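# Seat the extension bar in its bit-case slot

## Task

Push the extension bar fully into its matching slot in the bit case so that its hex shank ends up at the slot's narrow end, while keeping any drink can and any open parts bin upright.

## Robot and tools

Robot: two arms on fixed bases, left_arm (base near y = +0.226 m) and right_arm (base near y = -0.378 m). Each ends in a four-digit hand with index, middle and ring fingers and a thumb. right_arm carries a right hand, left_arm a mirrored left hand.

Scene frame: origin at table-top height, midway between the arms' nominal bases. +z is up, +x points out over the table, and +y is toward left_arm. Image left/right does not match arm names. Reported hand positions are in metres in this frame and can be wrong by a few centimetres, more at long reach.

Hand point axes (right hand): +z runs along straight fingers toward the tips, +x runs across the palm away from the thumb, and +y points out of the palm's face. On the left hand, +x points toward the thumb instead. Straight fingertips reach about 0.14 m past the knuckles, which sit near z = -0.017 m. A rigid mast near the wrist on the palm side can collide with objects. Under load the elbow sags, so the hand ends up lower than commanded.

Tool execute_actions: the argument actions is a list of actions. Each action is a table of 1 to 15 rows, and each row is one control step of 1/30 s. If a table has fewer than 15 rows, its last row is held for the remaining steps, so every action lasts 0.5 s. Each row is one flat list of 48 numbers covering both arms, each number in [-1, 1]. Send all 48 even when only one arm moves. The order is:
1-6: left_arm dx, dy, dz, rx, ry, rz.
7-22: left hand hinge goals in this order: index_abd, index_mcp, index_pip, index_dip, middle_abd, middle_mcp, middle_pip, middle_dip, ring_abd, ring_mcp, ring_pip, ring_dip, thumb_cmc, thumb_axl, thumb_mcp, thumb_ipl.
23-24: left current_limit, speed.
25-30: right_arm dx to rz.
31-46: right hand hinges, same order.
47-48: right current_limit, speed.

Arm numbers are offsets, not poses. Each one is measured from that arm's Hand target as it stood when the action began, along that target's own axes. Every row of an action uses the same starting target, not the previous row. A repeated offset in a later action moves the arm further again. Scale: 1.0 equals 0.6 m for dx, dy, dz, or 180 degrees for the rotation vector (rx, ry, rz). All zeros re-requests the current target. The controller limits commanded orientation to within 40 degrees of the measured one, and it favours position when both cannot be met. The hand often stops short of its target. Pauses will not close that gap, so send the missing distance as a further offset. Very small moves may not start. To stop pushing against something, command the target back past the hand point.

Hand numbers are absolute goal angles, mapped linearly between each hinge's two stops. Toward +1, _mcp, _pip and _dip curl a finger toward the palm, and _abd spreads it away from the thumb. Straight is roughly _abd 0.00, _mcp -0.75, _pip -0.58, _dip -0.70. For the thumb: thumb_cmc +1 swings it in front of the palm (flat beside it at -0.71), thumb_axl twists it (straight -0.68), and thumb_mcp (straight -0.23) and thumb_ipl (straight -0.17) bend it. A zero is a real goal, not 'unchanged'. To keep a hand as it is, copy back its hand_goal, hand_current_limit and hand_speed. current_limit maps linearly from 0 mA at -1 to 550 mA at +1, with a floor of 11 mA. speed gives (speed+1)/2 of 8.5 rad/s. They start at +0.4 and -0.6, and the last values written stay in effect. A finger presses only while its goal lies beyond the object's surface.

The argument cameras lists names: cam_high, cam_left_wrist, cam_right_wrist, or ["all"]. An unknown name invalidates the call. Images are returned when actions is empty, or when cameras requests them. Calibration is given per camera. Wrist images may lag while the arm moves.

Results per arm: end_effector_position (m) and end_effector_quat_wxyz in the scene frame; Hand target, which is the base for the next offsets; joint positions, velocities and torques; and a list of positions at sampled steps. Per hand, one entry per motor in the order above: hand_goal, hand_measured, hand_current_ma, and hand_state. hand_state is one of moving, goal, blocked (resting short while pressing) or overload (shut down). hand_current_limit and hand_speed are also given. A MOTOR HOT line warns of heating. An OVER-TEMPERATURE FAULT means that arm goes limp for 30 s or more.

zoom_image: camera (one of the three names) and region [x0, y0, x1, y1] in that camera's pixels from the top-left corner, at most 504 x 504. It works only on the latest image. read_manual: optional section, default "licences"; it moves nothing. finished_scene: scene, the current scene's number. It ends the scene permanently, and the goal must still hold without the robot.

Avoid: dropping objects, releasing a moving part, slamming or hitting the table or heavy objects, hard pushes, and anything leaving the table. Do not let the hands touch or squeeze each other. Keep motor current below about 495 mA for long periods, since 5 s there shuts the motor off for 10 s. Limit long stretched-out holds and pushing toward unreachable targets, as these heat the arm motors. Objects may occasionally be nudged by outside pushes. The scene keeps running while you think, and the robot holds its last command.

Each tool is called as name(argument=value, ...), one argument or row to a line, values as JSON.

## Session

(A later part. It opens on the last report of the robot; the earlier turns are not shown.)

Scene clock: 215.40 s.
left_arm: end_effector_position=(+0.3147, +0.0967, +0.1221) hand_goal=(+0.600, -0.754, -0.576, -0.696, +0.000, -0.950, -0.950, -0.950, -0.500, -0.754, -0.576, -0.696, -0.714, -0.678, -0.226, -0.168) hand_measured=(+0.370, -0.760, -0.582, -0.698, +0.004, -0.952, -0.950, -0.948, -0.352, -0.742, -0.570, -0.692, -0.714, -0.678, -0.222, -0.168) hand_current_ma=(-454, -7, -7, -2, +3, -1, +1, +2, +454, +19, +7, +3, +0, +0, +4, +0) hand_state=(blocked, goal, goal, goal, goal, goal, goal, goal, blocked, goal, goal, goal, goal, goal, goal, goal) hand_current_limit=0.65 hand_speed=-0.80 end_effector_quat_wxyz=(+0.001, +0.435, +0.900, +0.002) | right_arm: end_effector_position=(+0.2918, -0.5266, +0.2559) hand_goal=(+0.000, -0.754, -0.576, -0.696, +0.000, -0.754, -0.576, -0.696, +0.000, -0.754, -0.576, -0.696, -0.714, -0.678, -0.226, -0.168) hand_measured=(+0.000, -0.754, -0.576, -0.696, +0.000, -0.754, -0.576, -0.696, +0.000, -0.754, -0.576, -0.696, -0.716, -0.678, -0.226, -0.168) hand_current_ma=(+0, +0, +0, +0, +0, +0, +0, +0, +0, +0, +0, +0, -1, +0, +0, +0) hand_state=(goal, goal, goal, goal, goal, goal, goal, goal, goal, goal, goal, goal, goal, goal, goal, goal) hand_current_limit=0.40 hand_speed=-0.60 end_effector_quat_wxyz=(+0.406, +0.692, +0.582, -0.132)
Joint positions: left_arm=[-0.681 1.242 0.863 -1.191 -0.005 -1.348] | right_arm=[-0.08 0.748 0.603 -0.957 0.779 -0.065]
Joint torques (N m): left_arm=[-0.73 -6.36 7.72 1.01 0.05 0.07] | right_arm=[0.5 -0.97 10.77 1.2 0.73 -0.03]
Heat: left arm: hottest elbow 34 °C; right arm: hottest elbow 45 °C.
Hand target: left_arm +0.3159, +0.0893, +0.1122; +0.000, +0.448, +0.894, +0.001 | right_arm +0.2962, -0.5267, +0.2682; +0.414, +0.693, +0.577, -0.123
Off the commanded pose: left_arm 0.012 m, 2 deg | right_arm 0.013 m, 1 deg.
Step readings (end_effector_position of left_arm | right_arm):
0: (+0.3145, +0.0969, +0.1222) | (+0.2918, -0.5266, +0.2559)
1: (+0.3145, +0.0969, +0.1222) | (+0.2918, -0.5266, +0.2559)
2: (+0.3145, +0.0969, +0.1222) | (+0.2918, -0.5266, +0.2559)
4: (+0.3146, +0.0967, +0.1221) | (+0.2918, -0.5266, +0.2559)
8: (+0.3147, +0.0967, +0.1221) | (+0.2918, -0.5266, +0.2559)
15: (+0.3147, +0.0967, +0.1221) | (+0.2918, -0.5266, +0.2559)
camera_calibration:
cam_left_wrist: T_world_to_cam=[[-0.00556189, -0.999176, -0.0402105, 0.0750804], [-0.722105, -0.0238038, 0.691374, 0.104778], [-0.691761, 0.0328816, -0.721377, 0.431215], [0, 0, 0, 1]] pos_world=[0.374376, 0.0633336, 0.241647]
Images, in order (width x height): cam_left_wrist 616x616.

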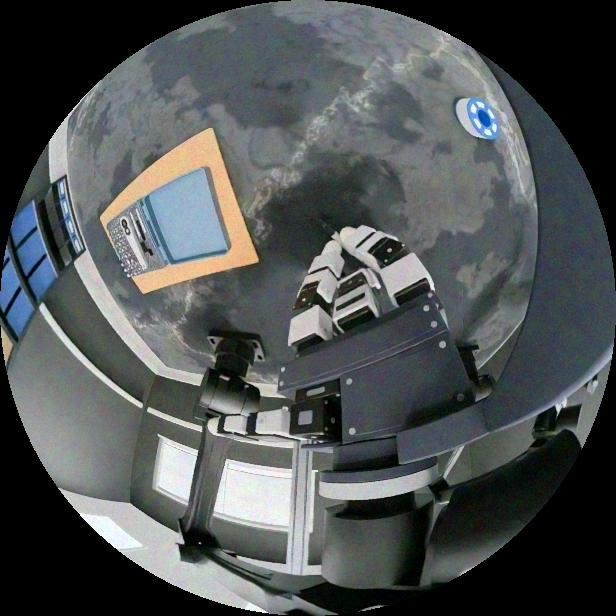

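execute_actions(
  actions=[
    [[0,0,-0.025,0,0,0,0.6,-0.754,-0.576,-0.696,0,-0.95,-0.95,-0.95,-0.57,-0.754,-0.576,-0.696,-0.714,-0.678,-0.226,-0.168,0.65,-0.8,0,0,0,0,0,0,0,-0.754,-0.576,-0.696,0,-0.754,-0.576,-0.696,0,-0.754,-0.576,-0.696,-0.714,-0.678,-0.226,-0.168,0.4,-0.6]],
    [[0,0,-0.025,0,0,0,0.6,-0.754,-0.576,-0.696,0,-0.95,-0.95,-0.95,-0.57,-0.754,-0.576,-0.696,-0.714,-0.678,-0.226,-0.168,0.65,-0.8,0,0,0,0,0,0,0,-0.754,-0.576,-0.696,0,-0.754,-0.576,-0.696,0,-0.754,-0.576,-0.696,-0.714,-0.678,-0.226,-0.168,0.4,-0.6]],
  ],
  cameras=["cam_left_wrist"],
)

zoom_image(
  camera="cam_left_wrist",
  region=[290, 190, 390, 290],
)

Scene clock: 229.07 s.
left_arm: end_effector_position=(+0.3061, +0.1036, +0.1234) hand_goal=(+0.600, -0.754, -0.576, -0.696, +0.000, -0.950, -0.950, -0.950, -0.570, -0.754, -0.576, -0.696, -0.714, -0.678, -0.226, -0.168) hand_measured=(+0.370, -0.760, -0.582, -0.698, +0.004, -0.952, -0.950, -0.948, -0.352, -0.740, -0.568, -0.692, -0.714, -0.678, -0.222, -0.168) hand_current_ma=(-454, -7, -7, -2, +3, -1, +1, +2, +454, +23, +9, +4, +0, +0, +4, +0) hand_state=(blocked, goal, goal, goal, goal, goal, goal, goal, blocked, goal, goal, goal, goal, goal, goal, goal) hand_current_limit=0.65 hand_speed=-0.80 end_effector_quat_wxyz=(-0.020, +0.436, +0.900, +0.007) | right_arm: end_effector_position=(+0.2918, -0.5266, +0.2559) hand_goal=(+0.000, -0.754, -0.576, -0.696, +0.000, -0.754, -0.576, -0.696, +0.000, -0.754, -0.576, -0.696, -0.714, -0.678, -0.226, -0.168) hand_measured=(+0.000, -0.754, -0.576, -0.696, +0.000, -0.754, -0.576, -0.696, +0.000, -0.754, -0.576, -0.696, -0.716, -0.678, -0.226, -0.168) hand_current_ma=(+0, +0, +0, +0, +0, +0, +0, +0, +0, +0, +0, +0, -1, +0, +0, +0) hand_state=(goal, goal, goal, goal, goal, goal, goal, goal, goal, goal, goal, goal, goal, goal, goal, goal) hand_current_limit=0.40 hand_speed=-0.60 end_effector_quat_wxyz=(+0.406, +0.692, +0.582, -0.132)
Joint positions: left_arm=[-0.681 1.239 0.863 -1.236 -0.004 -1.347] | right_arm=[-0.08 0.748 0.603 -0.957 0.779 -0.065]
Joint torques (N m): left_arm=[-0.73 -8.53 12.12 -0.66 0.01 0.07] | right_arm=[0.5 -1.08 10.78 1.17 0.74 -0.03]
Heat: left arm: hottest elbow 34 °C; right arm: hottest elbow 45 °C.
Hand target: left_arm +0.3159, +0.0893, +0.1423; +0.001, +0.448, +0.894, +0.001 | right_arm +0.2962, -0.5267, +0.2682; +0.414, +0.693, +0.577, -0.123
Off the commanded pose: left_arm 0.026 m, 3 deg | right_arm 0.013 m, 1 deg.
Step readings (end_effector_position of left_arm | right_arm):
0: (+0.3147, +0.0967, +0.1221) | (+0.2918, -0.5266, +0.2559)
1: (+0.3147, +0.0967, +0.1221) | (+0.2918, -0.5266, +0.2559)
2: (+0.3147, +0.0967, +0.1221) | (+0.2918, -0.5266, +0.2559)
4: (+0.3147, +0.0967, +0.1221) | (+0.2918, -0.5266, +0.2559)
8: (+0.3145, +0.0969, +0.1221) | (+0.2918, -0.5266, +0.2559)
15: (+0.3144, +0.0969, +0.1222) | (+0.2918, -0.5266, +0.2559)
16: (+0.3143, +0.0970, +0.1222) | (+0.2918, -0.5266, +0.2559)
17: (+0.3137, +0.0975, +0.1223) | (+0.2918, -0.5266, +0.2559)
19: (+0.3121, +0.0988, +0.1224) | (+0.2918, -0.5266, +0.2559)
23: (+0.3083, +0.1017, +0.1231) | (+0.2918, -0.5266, +0.2559)
30: (+0.3062, +0.1034, +0.1234) | (+0.2918, -0.5266, +0.2559)
camera_calibration:
cam_left_wrist: T_world_to_cam=[[-0.00798943, -0.997791, -0.0659416, 0.0857095], [-0.699007, -0.0415832, 0.713904, 0.0897716], [-0.71507, 0.0517974, -0.697131, 0.428042], [0, 0, 0, 1]] pos_world=[0.369516, 0.0670818, 0.239965]
Images, in order (width x height): cam_left_wrist 616x616.

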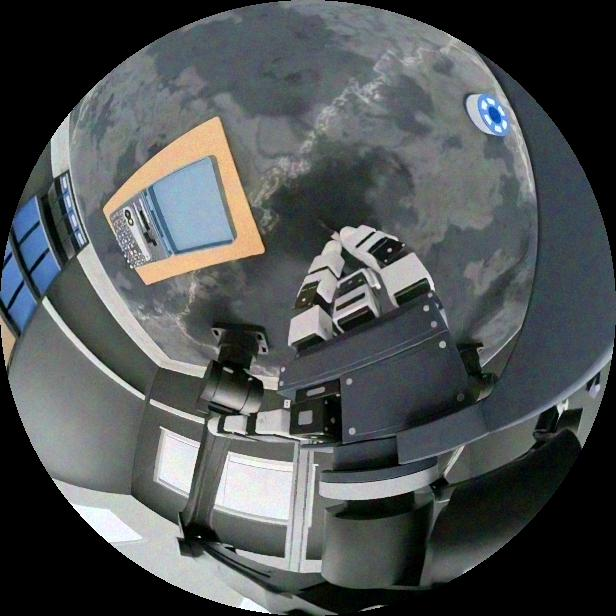

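Scaled by 5.040 from the camera's 616x616 image, which has a finer 880x880 frame.

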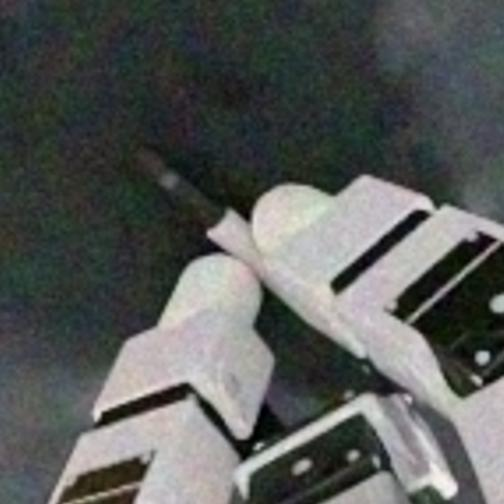

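execute_actions(
  actions=[
    [[0,0,-0.02,0,0,0,0.6,-0.754,-0.576,-0.696,0,-0.95,-0.95,-0.95,-0.57,-0.754,-0.576,-0.696,-0.714,-0.678,-0.226,-0.168,0.65,-0.8,0,0,0,0,0,0,0,-0.754,-0.576,-0.696,0,-0.754,-0.576,-0.696,0,-0.754,-0.576,-0.696,-0.714,-0.678,-0.226,-0.168,0.4,-0.6]],
    [[0,0,-0.02,0,0,0,0.6,-0.754,-0.576,-0.696,0,-0.95,-0.95,-0.95,-0.57,-0.754,-0.576,-0.696,-0.714,-0.678,-0.226,-0.168,0.65,-0.8,0,0,0,0,0,0,0,-0.754,-0.576,-0.696,0,-0.754,-0.576,-0.696,0,-0.754,-0.576,-0.696,-0.714,-0.678,-0.226,-0.168,0.4,-0.6]],
  ],
  cameras=["cam_left_wrist"],
)

zoom_image(
  camera="cam_left_wrist",
  region=[290, 190, 390, 290],
)

Scene clock: 234.30 s.
left_arm: end_effector_position=(+0.3035, +0.1056, +0.1438) hand_goal=(+0.600, -0.754, -0.576, -0.696, +0.000, -0.950, -0.950, -0.950, -0.570, -0.754, -0.576, -0.696, -0.714, -0.678, -0.226, -0.168) hand_measured=(+0.370, -0.760, -0.582, -0.698, +0.004, -0.952, -0.950, -0.948, -0.352, -0.740, -0.568, -0.692, -0.714, -0.678, -0.222, -0.168) hand_current_ma=(-454, -7, -7, -2, +3, -1, +1, +2, +454, +23, +9, +4, +0, +0, +4, +0) hand_state=(blocked, goal, goal, goal, goal, goal, goal, goal, blocked, goal, goal, goal, goal, goal, goal, goal) hand_current_limit=0.65 hand_speed=-0.80 end_effector_quat_wxyz=(-0.024, +0.436, +0.900, +0.008) | right_arm: end_effector_position=(+0.2918, -0.5266, +0.2559) hand_goal=(+0.000, -0.754, -0.576, -0.696, +0.000, -0.754, -0.576, -0.696, +0.000, -0.754, -0.576, -0.696, -0.714, -0.678, -0.226, -0.168) hand_measured=(+0.000, -0.754, -0.576, -0.696, +0.000, -0.754, -0.576, -0.696, +0.000, -0.754, -0.576, -0.696, -0.716, -0.678, -0.226, -0.168) hand_current_ma=(+0, +0, +0, +0, +0, +0, +0, +0, +0, +0, +0, +0, -1, +0, +0, +0) hand_state=(goal, goal, goal, goal, goal, goal, goal, goal, goal, goal, goal, goal, goal, goal, goal, goal) hand_current_limit=0.40 hand_speed=-0.60 end_effector_quat_wxyz=(+0.406, +0.692, +0.582, -0.132)
Joint positions: left_arm=[-0.681 1.216 0.9 -1.305 -0.004 -1.347] | right_arm=[-0.08 0.748 0.603 -0.957 0.779 -0.065]
Joint torques (N m): left_arm=[-0.73 -8.18 13.2 -0.66 0.01 0.06] | right_arm=[0.38 -1.08 10.77 1.22 0.74 -0.03]
Heat: left arm: hottest elbow 34 °C; right arm: hottest elbow 46 °C.
Hand target: left_arm +0.3159, +0.0893, +0.1663; +0.001, +0.448, +0.894, +0.001 | right_arm +0.2962, -0.5267, +0.2682; +0.414, +0.693, +0.577, -0.123
Off the commanded pose: left_arm 0.030 m, 3 deg | right_arm 0.013 m, 1 deg.
Step readings (end_effector_position of left_arm | right_arm):
0: (+0.3061, +0.1036, +0.1234) | (+0.2918, -0.5266, +0.2559)
1: (+0.3060, +0.1036, +0.1234) | (+0.2918, -0.5266, +0.2559)
2: (+0.3053, +0.1041, +0.1235) | (+0.2918, -0.5266, +0.2559)
4: (+0.3039, +0.1053, +0.1245) | (+0.2918, -0.5266, +0.2559)
8: (+0.3019, +0.1069, +0.1279) | (+0.2918, -0.5266, +0.2559)
15: (+0.3030, +0.1060, +0.1317) | (+0.2918, -0.5266, +0.2559)
16: (+0.3031, +0.1060, +0.1319) | (+0.2918, -0.5266, +0.2559)
17: (+0.3026, +0.1063, +0.1322) | (+0.2918, -0.5266, +0.2559)
19: (+0.3022, +0.1067, +0.1342) | (+0.2918, -0.5266, +0.2559)
23: (+0.3026, +0.1063, +0.1398) | (+0.2918, -0.5266, +0.2559)
30: (+0.3037, +0.1054, +0.1438) | (+0.2918, -0.5266, +0.2559)
camera_calibration:
cam_left_wrist: T_world_to_cam=[[-0.00847654, -0.997417, -0.0713313, 0.0899622], [-0.694129, -0.045479, 0.718413, 0.0717961], [-0.719801, 0.0556028, -0.69195, 0.440684], [0, 0, 0, 1]] pos_world=[0.367803, 0.0684918, 0.259769]
Images, in order (width x height): cam_left_wrist 616x616.

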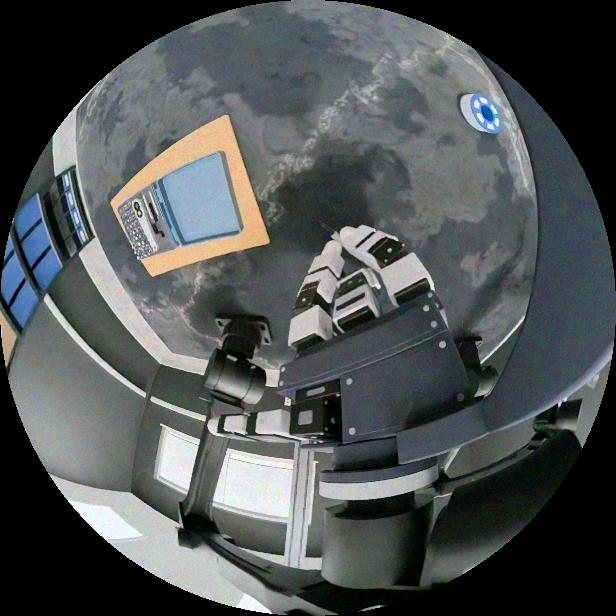

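Scaled by 5.040 from the camera's 616x616 image, which has a finer 880x880 frame.

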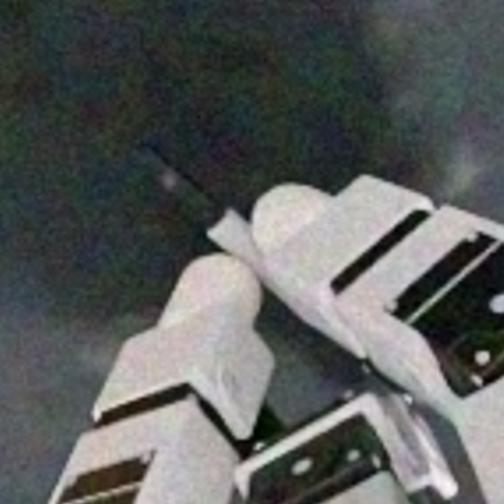

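execute_actions(
  actions=[
    [[0.0139,0.0677,-0.015,0,0,0.0283,0.6,-0.754,-0.576,-0.696,0,-0.95,-0.95,-0.95,-0.57,-0.754,-0.576,-0.696,-0.714,-0.678,-0.226,-0.168,0.65,-0.8,0,0,0,0,0,0,0,-0.754,-0.576,-0.696,0,-0.754,-0.576,-0.696,0,-0.754,-0.576,-0.696,-0.714,-0.678,-0.226,-0.168,0.4,-0.6]],
    [[0.0246,0.062,-0.015,0,0,0.0283,0.6,-0.754,-0.576,-0.696,0,-0.95,-0.95,-0.95,-0.57,-0.754,-0.576,-0.696,-0.714,-0.678,-0.226,-0.168,0.65,-0.8,0,0,0,0,0,0,0,-0.754,-0.576,-0.696,0,-0.754,-0.576,-0.696,0,-0.754,-0.576,-0.696,-0.714,-0.678,-0.226,-0.168,0.4,-0.6]],
    [[0.0366,0.053,-0.015,0,0,0.0283,0.6,-0.754,-0.576,-0.696,0,-0.95,-0.95,-0.95,-0.57,-0.754,-0.576,-0.696,-0.714,-0.678,-0.226,-0.168,0.65,-0.8,0,0,0,0,0,0,0,-0.754,-0.576,-0.696,0,-0.754,-0.576,-0.696,0,-0.754,-0.576,-0.696,-0.714,-0.678,-0.226,-0.168,0.4,-0.6]],
    [[0.0462,0.0415,0,0,0,0.0283,0.6,-0.754,-0.576,-0.696,0,-0.95,-0.95,-0.95,-0.57,-0.754,-0.576,-0.696,-0.714,-0.678,-0.226,-0.168,0.65,-0.8,0,0,0,0,0,0,0,-0.754,-0.576,-0.696,0,-0.754,-0.576,-0.696,0,-0.754,-0.576,-0.696,-0.714,-0.678,-0.226,-0.168,0.4,-0.6]],
  ],
  cameras=["cam_left_wrist"],
)

Scene clock: 285.30 s.
left_arm: end_effector_position=(+0.3823, +0.2202, +0.1676) hand_goal=(+0.600, -0.754, -0.576, -0.696, +0.000, -0.950, -0.950, -0.950, -0.570, -0.754, -0.576, -0.696, -0.714, -0.678, -0.226, -0.168) hand_measured=(+0.370, -0.760, -0.582, -0.698, +0.004, -0.952, -0.950, -0.948, -0.352, -0.740, -0.568, -0.692, -0.714, -0.678, -0.222, -0.168) hand_current_ma=(-454, -7, -7, -2, +3, -1, +1, +2, +454, +24, +9, +4, +0, +0, +4, +0) hand_state=(blocked, goal, goal, goal, goal, goal, goal, goal, blocked, goal, goal, goal, goal, goal, goal, goal) hand_current_limit=0.65 hand_speed=-0.80 end_effector_quat_wxyz=(-0.022, +0.598, +0.801, -0.008) | right_arm: end_effector_position=(+0.2918, -0.5266, +0.2559) hand_goal=(+0.000, -0.754, -0.576, -0.696, +0.000, -0.754, -0.576, -0.696, +0.000, -0.754, -0.576, -0.696, -0.714, -0.678, -0.226, -0.168) hand_measured=(+0.000, -0.754, -0.576, -0.696, +0.000, -0.754, -0.576, -0.696, +0.000, -0.754, -0.576, -0.696, -0.716, -0.678, -0.226, -0.168) hand_current_ma=(+0, +0, +0, +0, +0, +0, +0, +0, +0, +0, +0, +0, -1, +0, +0, +0) hand_state=(goal, goal, goal, goal, goal, goal, goal, goal, goal, goal, goal, goal, goal, goal, goal, goal) hand_current_limit=0.40 hand_speed=-0.60 end_effector_quat_wxyz=(+0.406, +0.692, +0.582, -0.132)
Joint positions: left_arm=[-0.178 1.173 0.94 -1.383 -0.006 -0.463] | right_arm=[-0.08 0.748 0.603 -0.957 0.779 -0.065]
Joint torques (N m): left_arm=[1.55 -7.59 13.68 -0.66 -0.03 0.09] | right_arm=[0.56 -1.08 10.76 1.17 0.74 -0.03]
Heat: left arm: hottest elbow 40 °C; right arm: hottest elbow 46 °C.
Hand target: left_arm +0.3988, +0.2212, +0.1935; +0.000, +0.599, +0.801, +0.001 | right_arm +0.2962, -0.5267, +0.2682; +0.414, +0.693, +0.577, -0.123
Off the commanded pose: left_arm 0.031 m, 3 deg | right_arm 0.013 m, 1 deg.
Step readings (end_effector_position of left_arm | right_arm):
0: (+0.3035, +0.1056, +0.1438) | (+0.2918, -0.5266, +0.2559)
1: (+0.3036, +0.1056, +0.1438) | (+0.2918, -0.5266, +0.2559)
2: (+0.3042, +0.1058, +0.1441) | (+0.2918, -0.5266, +0.2559)
4: (+0.3077, +0.1092, +0.1451) | (+0.2918, -0.5266, +0.2559)
8: (+0.3171, +0.1243, +0.1492) | (+0.2918, -0.5266, +0.2559)
15: (+0.3246, +0.1282, +0.1525) | (+0.2918, -0.5266, +0.2559)
16: (+0.3251, +0.1279, +0.1525) | (+0.2918, -0.5266, +0.2559)
17: (+0.3266, +0.1292, +0.1529) | (+0.2918, -0.5266, +0.2559)
19: (+0.3310, +0.1358, +0.1537) | (+0.2918, -0.5266, +0.2559)
23: (+0.3410, +0.1565, +0.1572) | (+0.2918, -0.5266, +0.2559)
30: (+0.3481, +0.1580, +0.1603) | (+0.2918, -0.5266, +0.2559)
31: (+0.3486, +0.1578, +0.1604) | (+0.2918, -0.5266, +0.2559)
32: (+0.3498, +0.1589, +0.1607) | (+0.2918, -0.5266, +0.2559)
34: (+0.3531, +0.1661, +0.1615) | (+0.2918, -0.5266, +0.2559)
38: (+0.3605, +0.1882, +0.1646) | (+0.2918, -0.5266, +0.2559)
45: (+0.3668, +0.1898, +0.1680) | (+0.2918, -0.5266, +0.2559)
46: (+0.3674, +0.1893, +0.1682) | (+0.2918, -0.5266, +0.2559)
47: (+0.3685, +0.1905, +0.1683) | (+0.2918, -0.5266, +0.2559)
49: (+0.3719, +0.1975, +0.1683) | (+0.2918, -0.5266, +0.2559)
53: (+0.3775, +0.2204, +0.1687) | (+0.2918, -0.5266, +0.2559)
60: (+0.3810, +0.2225, +0.1678) | (+0.2918, -0.5266, +0.2559)
camera_calibration:
cam_left_wrist: T_world_to_cam=[[-0.379606, -0.924565, -0.0328456, 0.326071], [-0.644764, 0.238932, 0.726079, 0.0318488], [-0.663459, 0.296802, -0.686826, 0.431955], [0, 0, 0, 1]] pos_world=[0.430898, 0.165659, 0.284263]
Images, in order (width x height): cam_left_wrist 616x616.

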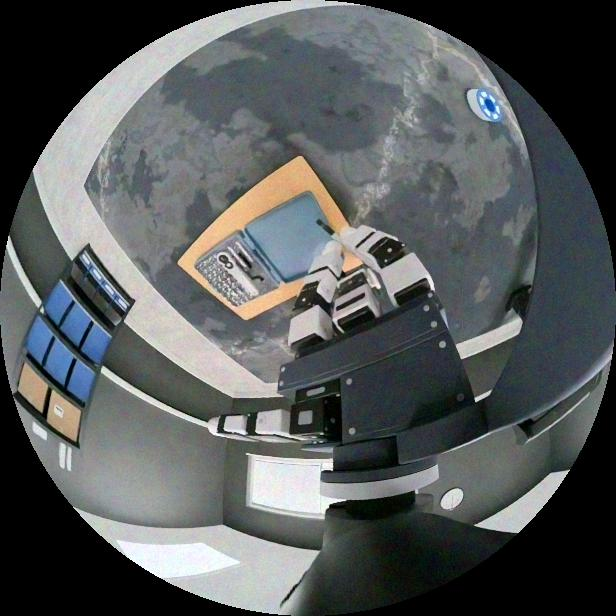

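zoom_image(
  camera="cam_left_wrist",
  region=[225, 210, 355, 300],
)

zoom_image(
  camera="cam_left_wrist",
  region=[225, 240, 275, 290],
)

zoom_image(
  camera="cam_left_wrist",
  region=[300, 210, 360, 270],
)

Scaled by 3.877 from the camera's 616x616 image, which has a finer 880x880 frame.

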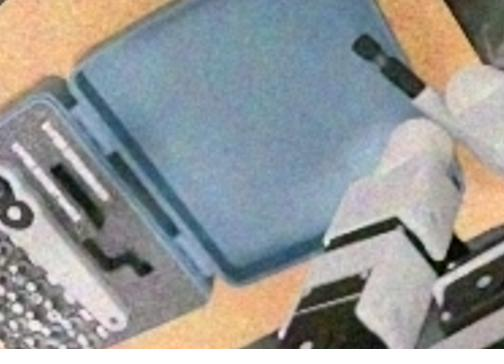

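Scaled by 10.080 from the camera's 616x616 image, which has a finer 880x880 frame.

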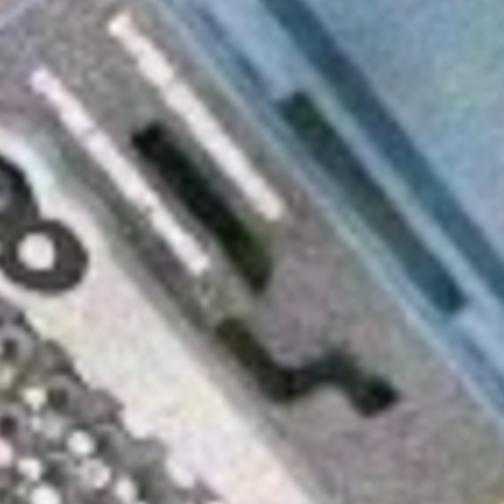

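Scaled by 8.400 from the camera's 616x616 image, which has a finer 880x880 frame.

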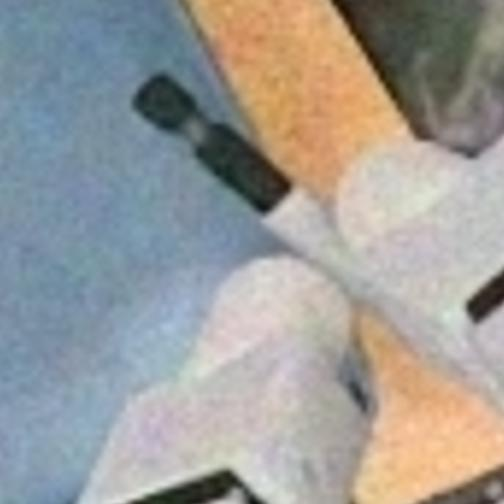

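execute_actions(
  actions=[
    [[0.0531,0.028,0,0,0,0.0283,0.6,-0.754,-0.576,-0.696,0,-0.95,-0.95,-0.95,-0.57,-0.754,-0.576,-0.696,-0.714,-0.678,-0.226,-0.168,0.65,-0.8,0,0,0,0,0,0,0,-0.754,-0.576,-0.696,0,-0.754,-0.576,-0.696,0,-0.754,-0.576,-0.696,-0.714,-0.678,-0.226,-0.168,0.4,-0.6]],
    [[0.057,0.0134,0,0,0,0.0283,0.6,-0.754,-0.576,-0.696,0,-0.95,-0.95,-0.95,-0.57,-0.754,-0.576,-0.696,-0.714,-0.678,-0.226,-0.168,0.65,-0.8,0,0,0,0,0,0,0,-0.754,-0.576,-0.696,0,-0.754,-0.576,-0.696,0,-0.754,-0.576,-0.696,-0.714,-0.678,-0.226,-0.168,0.4,-0.6]],
    [[0.0577,-0.0014,0,0,0,0.0283,0.6,-0.754,-0.576,-0.696,0,-0.95,-0.95,-0.95,-0.57,-0.754,-0.576,-0.696,-0.714,-0.678,-0.226,-0.168,0.65,-0.8,0,0,0,0,0,0,0,-0.754,-0.576,-0.696,0,-0.754,-0.576,-0.696,0,-0.754,-0.576,-0.696,-0.714,-0.678,-0.226,-0.168,0.4,-0.6]],
    [[0.057,-0.0168,0,0,0,0.0239,0.6,-0.754,-0.576,-0.696,0,-0.95,-0.95,-0.95,-0.57,-0.754,-0.576,-0.696,-0.714,-0.678,-0.226,-0.168,0.65,-0.8,0,0,0,0,0,0,0,-0.754,-0.576,-0.696,0,-0.754,-0.576,-0.696,0,-0.754,-0.576,-0.696,-0.714,-0.678,-0.226,-0.168,0.4,-0.6]],
  ],
  cameras=["cam_left_wrist", "cam_high"],
)

zoom_image(
  camera="cam_left_wrist",
  region=[270, 180, 370, 280],
)

zoom_image(
  camera="cam_high",
  region=[450, 130, 570, 220],
)

Scene clock: 322.90 s.
left_arm: end_effector_position=(+0.3778, +0.3510, +0.1672) hand_goal=(+0.600, -0.754, -0.576, -0.696, +0.000, -0.950, -0.950, -0.950, -0.570, -0.754, -0.576, -0.696, -0.714, -0.678, -0.226, -0.168) hand_measured=(+0.370, -0.760, -0.582, -0.698, +0.004, -0.952, -0.950, -0.948, -0.352, -0.740, -0.568, -0.692, -0.714, -0.678, -0.222, -0.168) hand_current_ma=(-454, -7, -7, -2, +3, -1, +1, +2, +454, +24, +9, +4, +0, +0, +4, +0) hand_state=(blocked, goal, goal, goal, goal, goal, goal, goal, blocked, goal, goal, goal, goal, goal, goal, goal) hand_current_limit=0.65 hand_speed=-0.80 end_effector_quat_wxyz=(-0.010, +0.725, +0.688, -0.019) | right_arm: end_effector_position=(+0.2918, -0.5266, +0.2559) hand_goal=(+0.000, -0.754, -0.576, -0.696, +0.000, -0.754, -0.576, -0.696, +0.000, -0.754, -0.576, -0.696, -0.714, -0.678, -0.226, -0.168) hand_measured=(+0.000, -0.754, -0.576, -0.696, +0.000, -0.754, -0.576, -0.696, +0.000, -0.754, -0.576, -0.696, -0.716, -0.678, -0.226, -0.168) hand_current_ma=(+0, +0, +0, +0, +0, +0, +0, +0, +0, +0, +0, +0, -1, +0, +0, +0) hand_state=(goal, goal, goal, goal, goal, goal, goal, goal, goal, goal, goal, goal, goal, goal, goal, goal) hand_current_limit=0.40 hand_speed=-0.60 end_effector_quat_wxyz=(+0.406, +0.692, +0.582, -0.132)
Joint positions: left_arm=[0.363 1.171 0.94 -1.383 -0.005 0.419] | right_arm=[-0.08 0.748 0.603 -0.957 0.779 -0.065]
Joint torques (N m): left_arm=[1.44 -7.36 13.78 -0.59 0.03 0.08] | right_arm=[0.44 -1.08 10.76 1.18 0.74 -0.04]
Heat: left arm: hottest elbow 40 °C; right arm: hottest elbow 46 °C.
Hand target: left_arm +0.3917, +0.3599, +0.1936; +0.000, +0.726, +0.687, +0.001 | right_arm +0.2962, -0.5267, +0.2682; +0.414, +0.693, +0.577, -0.123
Off the commanded pose: left_arm 0.031 m, 3 deg | right_arm 0.013 m, 1 deg.
Step readings (end_effector_position of left_arm | right_arm):
0: (+0.3823, +0.2202, +0.1676) | (+0.2918, -0.5266, +0.2559)
1: (+0.3824, +0.2204, +0.1676) | (+0.2918, -0.5266, +0.2559)
2: (+0.3830, +0.2215, +0.1675) | (+0.2918, -0.5266, +0.2559)
4: (+0.3849, +0.2296, +0.1676) | (+0.2918, -0.5266, +0.2559)
8: (+0.3870, +0.2538, +0.1681) | (+0.2918, -0.5266, +0.2559)
15: (+0.3892, +0.2558, +0.1675) | (+0.2918, -0.5266, +0.2559)
16: (+0.3895, +0.2555, +0.1675) | (+0.2918, -0.5266, +0.2559)
17: (+0.3899, +0.2567, +0.1675) | (+0.2918, -0.5266, +0.2559)
19: (+0.3908, +0.2637, +0.1676) | (+0.2918, -0.5266, +0.2559)
23: (+0.3899, +0.2874, +0.1679) | (+0.2918, -0.5266, +0.2559)
30: (+0.3912, +0.2891, +0.1675) | (+0.2918, -0.5266, +0.2559)
31: (+0.3914, +0.2887, +0.1674) | (+0.2918, -0.5266, +0.2559)
32: (+0.3916, +0.2898, +0.1674) | (+0.2918, -0.5266, +0.2559)
34: (+0.3911, +0.2968, +0.1675) | (+0.2918, -0.5266, +0.2559)
38: (+0.3871, +0.3203, +0.1675) | (+0.2918, -0.5266, +0.2559)
45: (+0.3872, +0.3217, +0.1673) | (+0.2918, -0.5266, +0.2559)
46: (+0.3874, +0.3212, +0.1673) | (+0.2918, -0.5266, +0.2559)
47: (+0.3872, +0.3224, +0.1673) | (+0.2918, -0.5266, +0.2559)
49: (+0.3855, +0.3291, +0.1672) | (+0.2918, -0.5266, +0.2559)
53: (+0.3781, +0.3522, +0.1672) | (+0.2918, -0.5266, +0.2559)
60: (+0.3771, +0.3536, +0.1672) | (+0.2918, -0.5266, +0.2559)
camera_calibration:
cam_left_wrist: T_world_to_cam=[[-0.666203, -0.74577, -0.000775594, 0.485335], [-0.524725, 0.468002, 0.711083, -0.125341], [-0.529941, 0.474133, -0.703108, 0.279963], [0, 0, 0, 1]] pos_world=[0.405926, 0.287868, 0.286348]
Images, in order (width x height): cam_high 896x504, cam_left_wrist 616x616.

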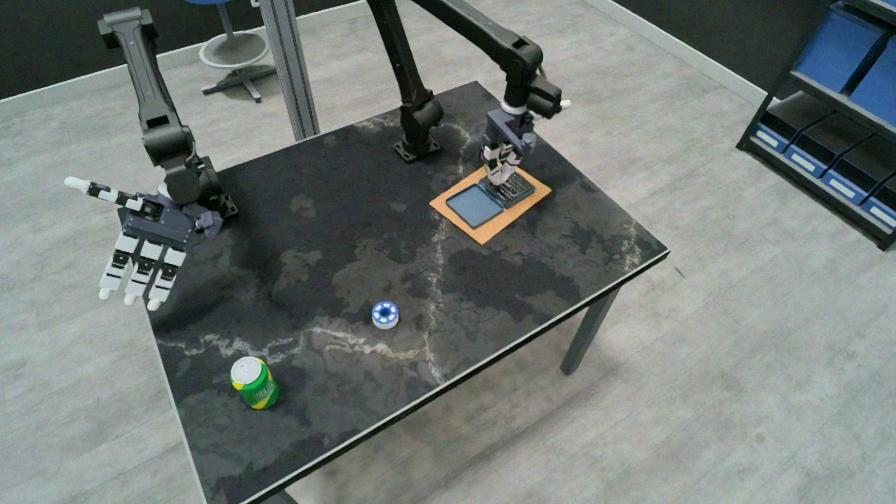

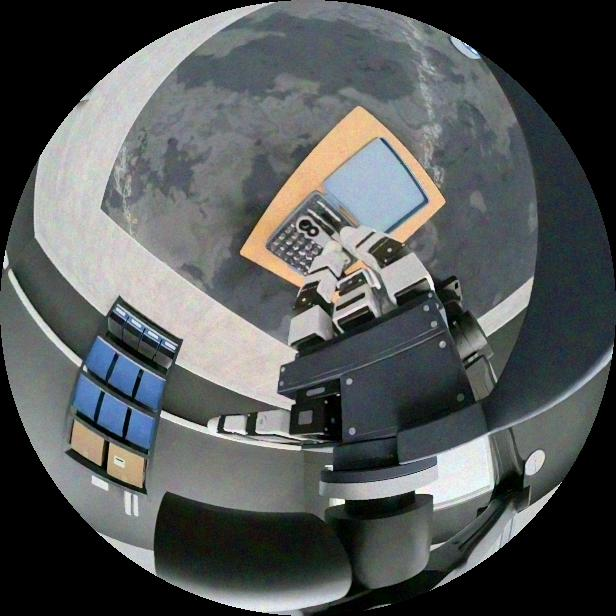

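Scaled by 5.040 from the camera's 616x616 image, which has a finer 880x880 frame.

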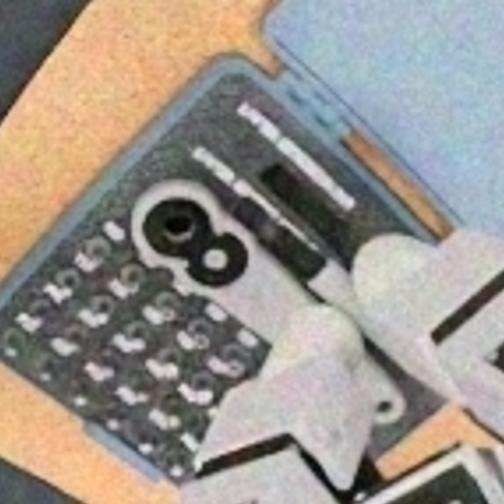

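Scaled by 4.200 from the camera's 896x504 image, which has a finer 1280x720 frame.

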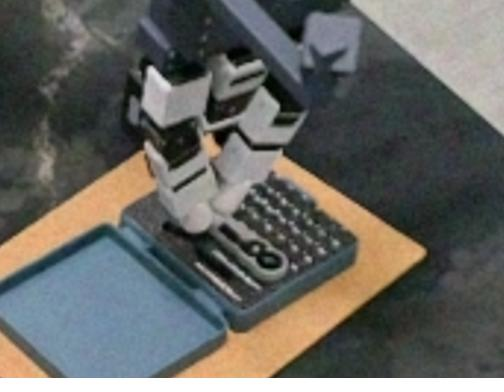

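zoom_image(
  camera="cam_left_wrist",
  region=[305, 195, 355, 245],
)

Scaled by 10.080 from the camera's 616x616 image, which has a finer 880x880 frame.

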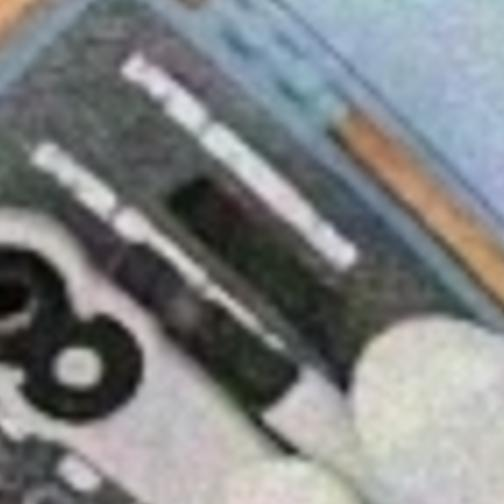

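execute_actions(
  actions=[
    [[-0.034,-0.0322,0.033,0,0,0,0.6,-0.754,-0.576,-0.696,0,-0.95,-0.95,-0.95,-0.57,-0.754,-0.576,-0.696,-0.714,-0.678,-0.226,-0.168,0.65,-0.8,0,0,0,0,0,0,0,-0.754,-0.576,-0.696,0,-0.754,-0.576,-0.696,0,-0.754,-0.576,-0.696,-0.714,-0.678,-0.226,-0.168,0.4,-0.6]],
    [[0,0,0.037,0,0,0,0.6,-0.754,-0.576,-0.696,0,-0.95,-0.95,-0.95,-0.57,-0.754,-0.576,-0.696,-0.714,-0.678,-0.226,-0.168,0.65,-0.8,0,0,0,0,0,0,0,-0.754,-0.576,-0.696,0,-0.754,-0.576,-0.696,0,-0.754,-0.576,-0.696,-0.714,-0.678,-0.226,-0.168,0.4,-0.6]],
  ],
  cameras=["cam_left_wrist"],
)

zoom_image(
  camera="cam_left_wrist",
  region=[300, 190, 360, 250],
)

Scene clock: 362.23 s.
left_arm: end_effector_position=(+0.3687, +0.3450, +0.1580) hand_goal=(+0.600, -0.754, -0.576, -0.696, +0.000, -0.950, -0.950, -0.950, -0.570, -0.754, -0.576, -0.696, -0.714, -0.678, -0.226, -0.168) hand_measured=(+0.370, -0.760, -0.582, -0.698, +0.004, -0.952, -0.950, -0.948, -0.352, -0.740, -0.568, -0.692, -0.714, -0.678, -0.222, -0.168) hand_current_ma=(-454, -7, -7, -2, +3, -1, +1, +2, +454, +24, +9, +4, +0, +0, +4, +0) hand_state=(blocked, goal, goal, goal, goal, goal, goal, goal, blocked, goal, goal, goal, goal, goal, goal, goal) hand_current_limit=0.65 hand_speed=-0.80 end_effector_quat_wxyz=(+0.000, +0.726, +0.688, +0.003) | right_arm: end_effector_position=(+0.2918, -0.5266, +0.2559) hand_goal=(+0.000, -0.754, -0.576, -0.696, +0.000, -0.754, -0.576, -0.696, +0.000, -0.754, -0.576, -0.696, -0.714, -0.678, -0.226, -0.168) hand_measured=(+0.000, -0.754, -0.576, -0.696, +0.000, -0.754, -0.576, -0.696, +0.000, -0.754, -0.576, -0.696, -0.716, -0.678, -0.226, -0.168) hand_current_ma=(+0, +0, +0, +0, +0, +0, +0, +0, +0, +0, +0, +0, -1, +0, +0, +0) hand_state=(goal, goal, goal, goal, goal, goal, goal, goal, goal, goal, goal, goal, goal, goal, goal, goal) hand_current_limit=0.40 hand_speed=-0.60 end_effector_quat_wxyz=(+0.406, +0.692, +0.582, -0.132)
Joint positions: left_arm=[0.357 1.115 0.863 -1.313 -0.002 0.413] | right_arm=[-0.08 0.748 0.603 -0.957 0.779 -0.065]
Joint torques (N m): left_arm=[-0.85 -5.54 8.35 0.64 0.01 -0.23] | right_arm=[0.44 -1.14 10.78 1.18 0.74 -0.04]
Heat: left arm: hottest elbow 41 °C; right arm: hottest elbow 46 °C.
Hand target: left_arm +0.3713, +0.3407, +0.1514; +0.000, +0.726, +0.687, +0.001 | right_arm +0.2962, -0.5267, +0.2682; +0.414, +0.693, +0.577, -0.123
Off the commanded pose: left_arm 0.008 m, 0 deg | right_arm 0.013 m, 1 deg.
Step readings (end_effector_position of left_arm | right_arm):
0: (+0.3778, +0.3509, +0.1672) | (+0.2918, -0.5266, +0.2559)
1: (+0.3778, +0.3509, +0.1672) | (+0.2918, -0.5266, +0.2559)
2: (+0.3778, +0.3509, +0.1675) | (+0.2918, -0.5266, +0.2559)
4: (+0.3774, +0.3504, +0.1698) | (+0.2918, -0.5266, +0.2559)
8: (+0.3735, +0.3485, +0.1760) | (+0.2918, -0.5266, +0.2559)
15: (+0.3696, +0.3452, +0.1767) | (+0.2918, -0.5266, +0.2559)
16: (+0.3695, +0.3452, +0.1762) | (+0.2918, -0.5266, +0.2559)
17: (+0.3697, +0.3452, +0.1751) | (+0.2918, -0.5266, +0.2559)
19: (+0.3707, +0.3456, +0.1709) | (+0.2918, -0.5266, +0.2559)
23: (+0.3674, +0.3444, +0.1600) | (+0.2918, -0.5266, +0.2559)
30: (+0.3685, +0.3449, +0.1579) | (+0.2918, -0.5266, +0.2559)
camera_calibration:
cam_left_wrist: T_world_to_cam=[[-0.66543, -0.745243, -0.0426147, 0.480949], [-0.557021, 0.457741, 0.692965, -0.102435], [-0.496921, 0.484857, -0.719711, 0.258255], [0, 0, 0, 1]] pos_world=[0.391312, 0.280096, 0.277348]
Images, in order (width x height): cam_left_wrist 616x616.

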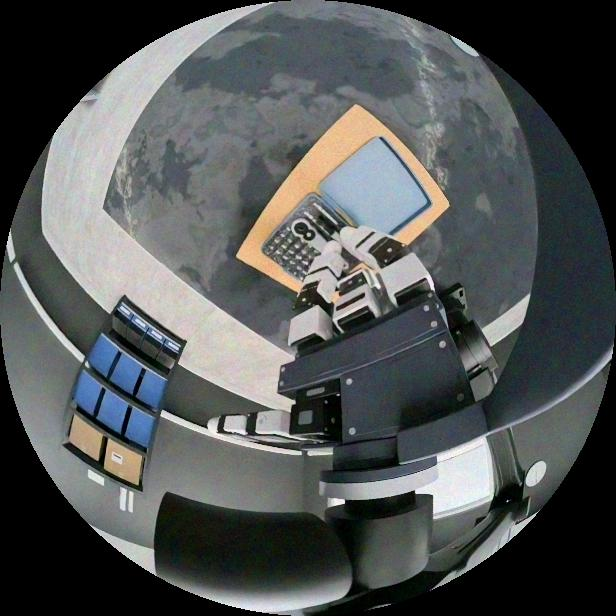

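Scaled by 8.400 from the camera's 616x616 image, which has a finer 880x880 frame.

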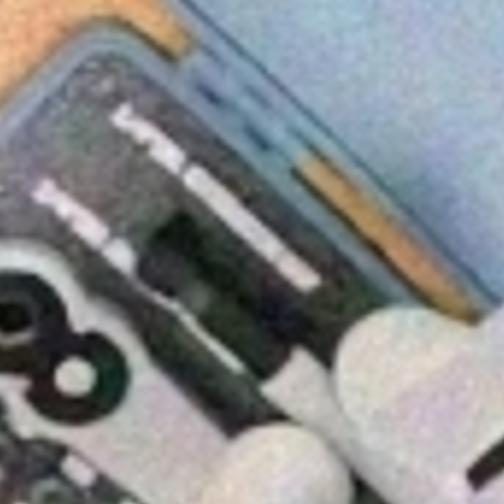

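zoom_image(
  camera="cam_left_wrist",
  region=[308, 205, 343, 240],
)

Scaled by 14.400 from the camera's 616x616 image, which has a finer 880x880 frame.

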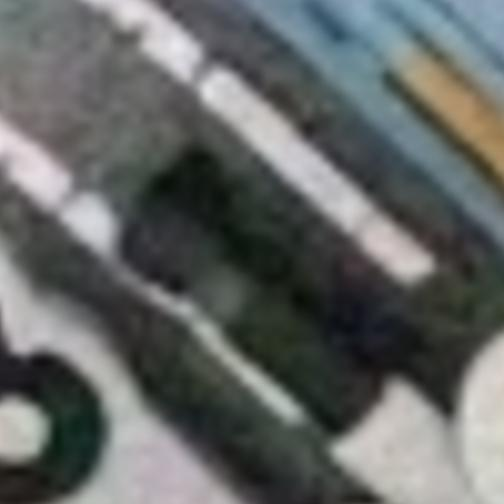

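execute_actions(
  actions=[
    [[-0.001,-0.0058,0.0175,0,0,0,0.6,-0.754,-0.576,-0.696,0,-0.95,-0.95,-0.95,-0.57,-0.754,-0.576,-0.696,-0.714,-0.678,-0.226,-0.168,0.65,-0.8,0,0,0,0,0,0,0,-0.754,-0.576,-0.696,0,-0.754,-0.576,-0.696,0,-0.754,-0.576,-0.696,-0.714,-0.678,-0.226,-0.168,0.4,-0.6]],
  ],
  cameras=["cam_left_wrist", "cam_high"],
)

zoom_image(
  camera="cam_left_wrist",
  region=[305, 200, 345, 240],
)

zoom_image(
  camera="cam_high",
  region=[480, 160, 530, 210],
)

Scene clock: 393.83 s.
left_arm: end_effector_position=(+0.3654, +0.3436, +0.1475) hand_goal=(+0.600, -0.754, -0.576, -0.696, +0.000, -0.950, -0.950, -0.950, -0.570, -0.754, -0.576, -0.696, -0.714, -0.678, -0.226, -0.168) hand_measured=(+0.370, -0.760, -0.582, -0.698, +0.004, -0.952, -0.950, -0.948, -0.352, -0.740, -0.568, -0.692, -0.714, -0.678, -0.222, -0.168) hand_current_ma=(-454, -8, -7, -3, +3, -1, +1, +2, +454, +24, +9, +4, +0, +0, +4, +0) hand_state=(blocked, goal, goal, goal, goal, goal, goal, goal, blocked, goal, goal, goal, goal, goal, goal, goal) hand_current_limit=0.65 hand_speed=-0.80 end_effector_quat_wxyz=(+0.000, +0.726, +0.688, +0.001) | right_arm: end_effector_position=(+0.2918, -0.5266, +0.2559) hand_goal=(+0.000, -0.754, -0.576, -0.696, +0.000, -0.754, -0.576, -0.696, +0.000, -0.754, -0.576, -0.696, -0.714, -0.678, -0.226, -0.168) hand_measured=(+0.000, -0.754, -0.576, -0.696, +0.000, -0.754, -0.576, -0.696, +0.000, -0.754, -0.576, -0.696, -0.716, -0.678, -0.226, -0.168) hand_current_ma=(+0, +0, +0, +0, +0, +0, +0, +0, +0, +0, +0, +0, -1, +0, +0, +0) hand_state=(goal, goal, goal, goal, goal, goal, goal, goal, goal, goal, goal, goal, goal, goal, goal, goal) hand_current_limit=0.40 hand_speed=-0.60 end_effector_quat_wxyz=(+0.406, +0.692, +0.582, -0.132)
Joint positions: left_arm=[0.357 1.115 0.835 -1.288 -0.001 0.413] | right_arm=[-0.08 0.748 0.603 -0.957 0.779 -0.065]
Joint torques (N m): left_arm=[-0.67 -5.48 8.16 0.76 -0.02 -0.2] | right_arm=[0.44 -1.14 10.76 1.18 0.74 -0.03]
Heat: left arm: hottest elbow 39 °C; right arm: hottest elbow 47 °C.
Hand target: left_arm +0.3678, +0.3403, +0.1409; +0.000, +0.726, +0.687, +0.001 | right_arm +0.2962, -0.5267, +0.2682; +0.414, +0.693, +0.577, -0.123
Off the commanded pose: left_arm 0.008 m, 0 deg | right_arm 0.013 m, 1 deg.
Step readings (end_effector_position of left_arm | right_arm):
0: (+0.3687, +0.3450, +0.1580) | (+0.2918, -0.5266, +0.2559)
1: (+0.3688, +0.3450, +0.1580) | (+0.2918, -0.5266, +0.2559)
2: (+0.3687, +0.3450, +0.1575) | (+0.2918, -0.5266, +0.2559)
4: (+0.3691, +0.3451, +0.1555) | (+0.2918, -0.5266, +0.2559)
8: (+0.3660, +0.3440, +0.1488) | (+0.2918, -0.5266, +0.2559)
15: (+0.3654, +0.3436, +0.1475) | (+0.2918, -0.5266, +0.2559)
camera_calibration:
cam_left_wrist: T_world_to_cam=[[-0.665543, -0.745314, -0.0395003, 0.476912], [-0.555199, 0.459018, 0.693582, -0.0975555], [-0.498805, 0.483539, -0.719294, 0.250727], [0, 0, 0, 1]] pos_world=[0.388307, 0.278992, 0.266847]
Images, in order (width x height): cam_high 896x504, cam_left_wrist 616x616.

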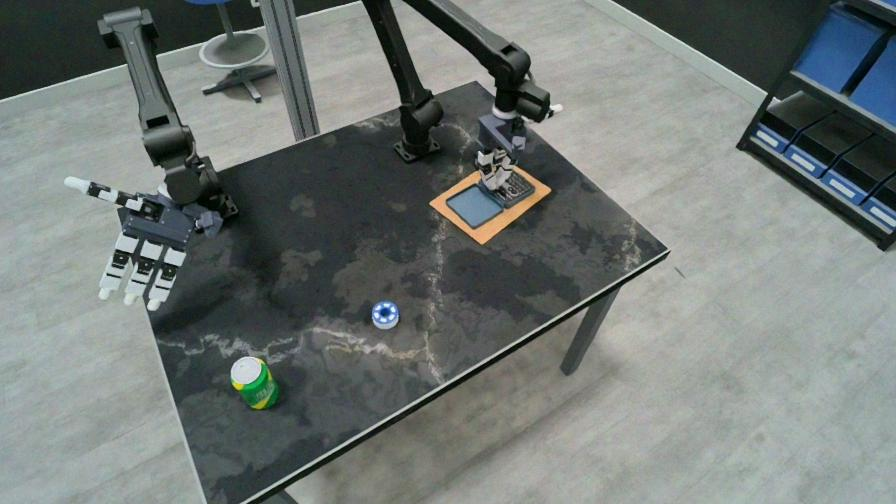

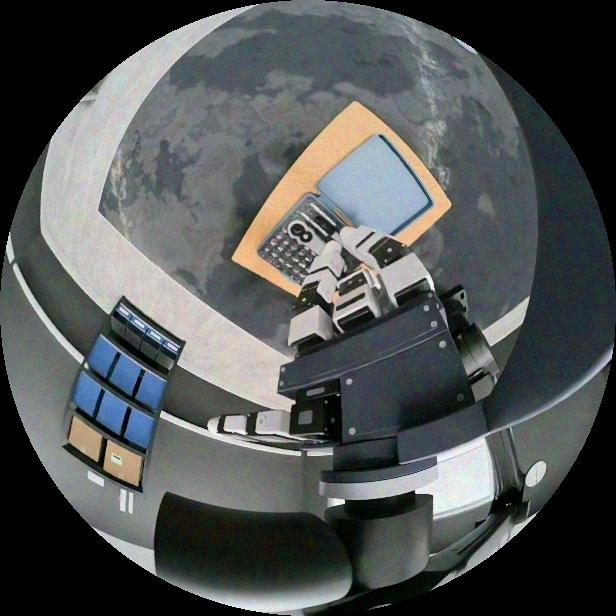

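Scaled by 12.600 from the camera's 616x616 image, which has a finer 880x880 frame.

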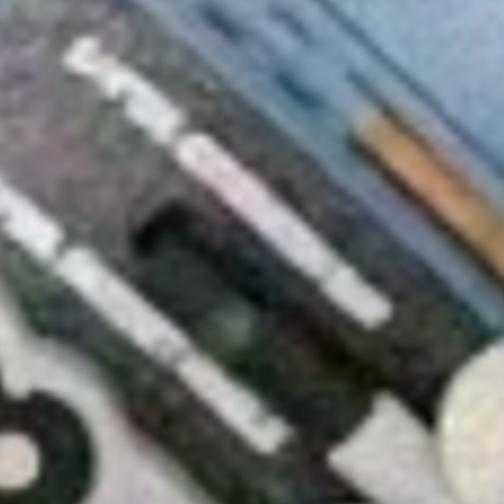

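Scaled by 10.080 from the camera's 896x504 image, which has a finer 1280x720 frame.

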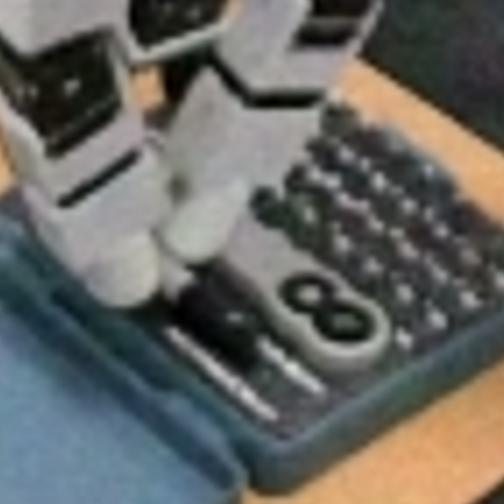

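execute_actions(
  actions=[
    [[0.001,0,0.010,0,0,-0.003,0.6,-0.754,-0.576,-0.696,0,-0.95,-0.95,-0.95,-0.57,-0.754,-0.576,-0.696,-0.714,-0.678,-0.226,-0.168,0.65,-0.8,0,0,0,0,0,0,0,-0.754,-0.576,-0.696,0,-0.754,-0.576,-0.696,0,-0.754,-0.576,-0.696,-0.714,-0.678,-0.226,-0.168,0.4,-0.6]],
  ],
  cameras=["cam_left_wrist", "cam_high"],
)

zoom_image(
  camera="cam_left_wrist",
  region=[305, 200, 345, 240],
)

zoom_image(
  camera="cam_high",
  region=[480, 160, 530, 210],
)

Scene clock: 421.93 s.
left_arm: end_effector_position=(+0.3666, +0.3434, +0.1454) hand_goal=(+0.600, -0.754, -0.576, -0.696, +0.000, -0.950, -0.950, -0.950, -0.570, -0.754, -0.576, -0.696, -0.714, -0.678, -0.226, -0.168) hand_measured=(+0.372, -0.760, -0.582, -0.700, +0.004, -0.952, -0.950, -0.948, -0.352, -0.740, -0.568, -0.692, -0.714, -0.678, -0.222, -0.168) hand_current_ma=(-454, -9, -7, -3, +3, -2, +0, +2, +454, +24, +9, +4, +0, +0, +4, +0) hand_state=(blocked, goal, goal, goal, goal, goal, goal, goal, blocked, goal, goal, goal, goal, goal, goal, goal) hand_current_limit=0.65 hand_speed=-0.80 end_effector_quat_wxyz=(+0.003, +0.724, +0.690, +0.004) | right_arm: end_effector_position=(+0.2918, -0.5266, +0.2559) hand_goal=(+0.000, -0.754, -0.576, -0.696, +0.000, -0.754, -0.576, -0.696, +0.000, -0.754, -0.576, -0.696, -0.714, -0.678, -0.226, -0.168) hand_measured=(+0.000, -0.754, -0.576, -0.696, +0.000, -0.754, -0.576, -0.696, +0.000, -0.754, -0.576, -0.696, -0.716, -0.678, -0.226, -0.168) hand_current_ma=(+0, +0, +0, +0, +0, +0, +0, +0, +0, +0, +0, +0, -1, +0, +0, +0) hand_state=(goal, goal, goal, goal, goal, goal, goal, goal, goal, goal, goal, goal, goal, goal, goal, goal) hand_current_limit=0.40 hand_speed=-0.60 end_effector_quat_wxyz=(+0.406, +0.692, +0.582, -0.132)
Joint positions: left_arm=[0.356 1.115 0.827 -1.273 0.003 0.406] | right_arm=[-0.08 0.748 0.603 -0.957 0.779 -0.065]
Joint torques (N m): left_arm=[-0.62 -5.07 7.8 0.87 -0.22 -0.23] | right_arm=[0.44 -1.08 10.76 1.21 0.73 -0.04]
Heat: left arm: hottest elbow 37 °C; right arm: hottest elbow 47 °C.
Hand target: left_arm +0.3680, +0.3409, +0.1351; +0.000, +0.723, +0.691, +0.001 | right_arm +0.2962, -0.5267, +0.2682; +0.414, +0.693, +0.577, -0.123
Off the commanded pose: left_arm 0.011 m, 1 deg | right_arm 0.013 m, 1 deg.
Step readings (end_effector_position of left_arm | right_arm):
0: (+0.3654, +0.3436, +0.1475) | (+0.2918, -0.5266, +0.2559)
1: (+0.3654, +0.3436, +0.1475) | (+0.2918, -0.5266, +0.2559)
2: (+0.3657, +0.3437, +0.1476) | (+0.2918, -0.5266, +0.2559)
4: (+0.3659, +0.3438, +0.1469) | (+0.2918, -0.5266, +0.2559)
8: (+0.3664, +0.3434, +0.1458) | (+0.2918, -0.5266, +0.2559)
15: (+0.3666, +0.3434, +0.1454) | (+0.2918, -0.5266, +0.2559)
camera_calibration:
cam_left_wrist: T_world_to_cam=[[-0.660659, -0.749408, -0.0438, 0.477703], [-0.563837, 0.456851, 0.688023, -0.0905723], [-0.495599, 0.479244, -0.724366, 0.250987], [0, 0, 0, 1]] pos_world=[0.38892, 0.279088, 0.265046]
Images, in order (width x height): cam_high 896x504, cam_left_wrist 616x616.

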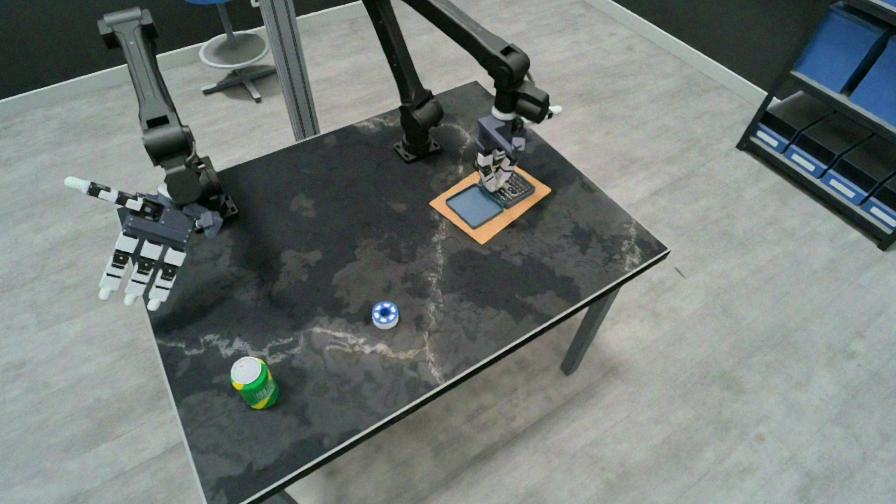

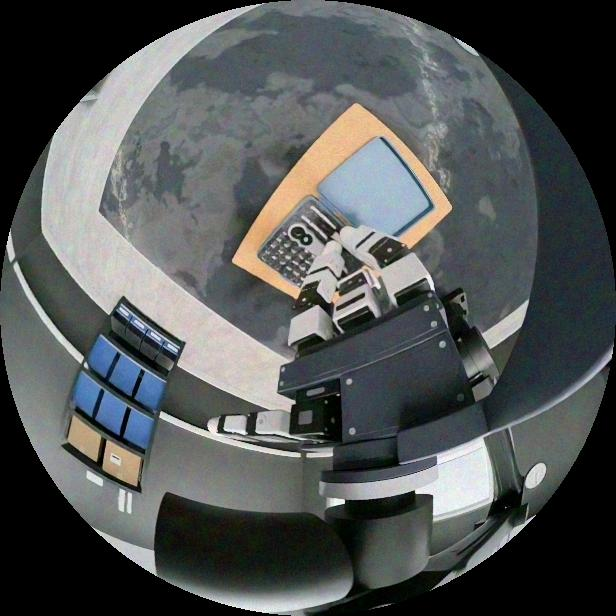

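Scaled by 12.600 from the camera's 616x616 image, which has a finer 880x880 frame.

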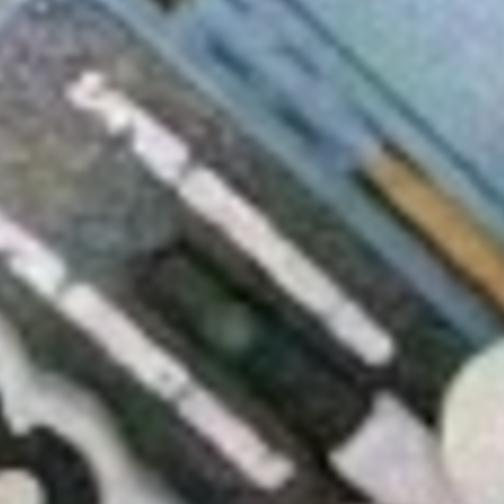

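Scaled by 10.080 from the camera's 896x504 image, which has a finer 1280x720 frame.

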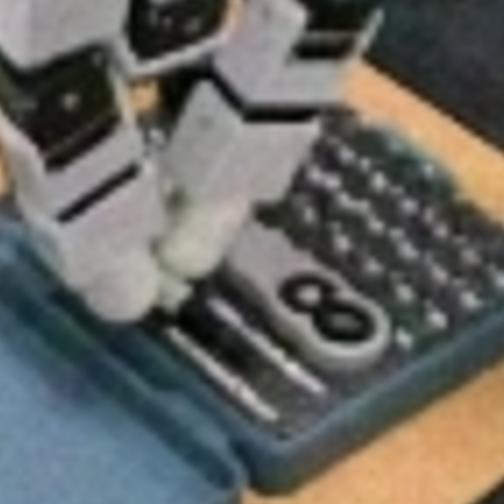

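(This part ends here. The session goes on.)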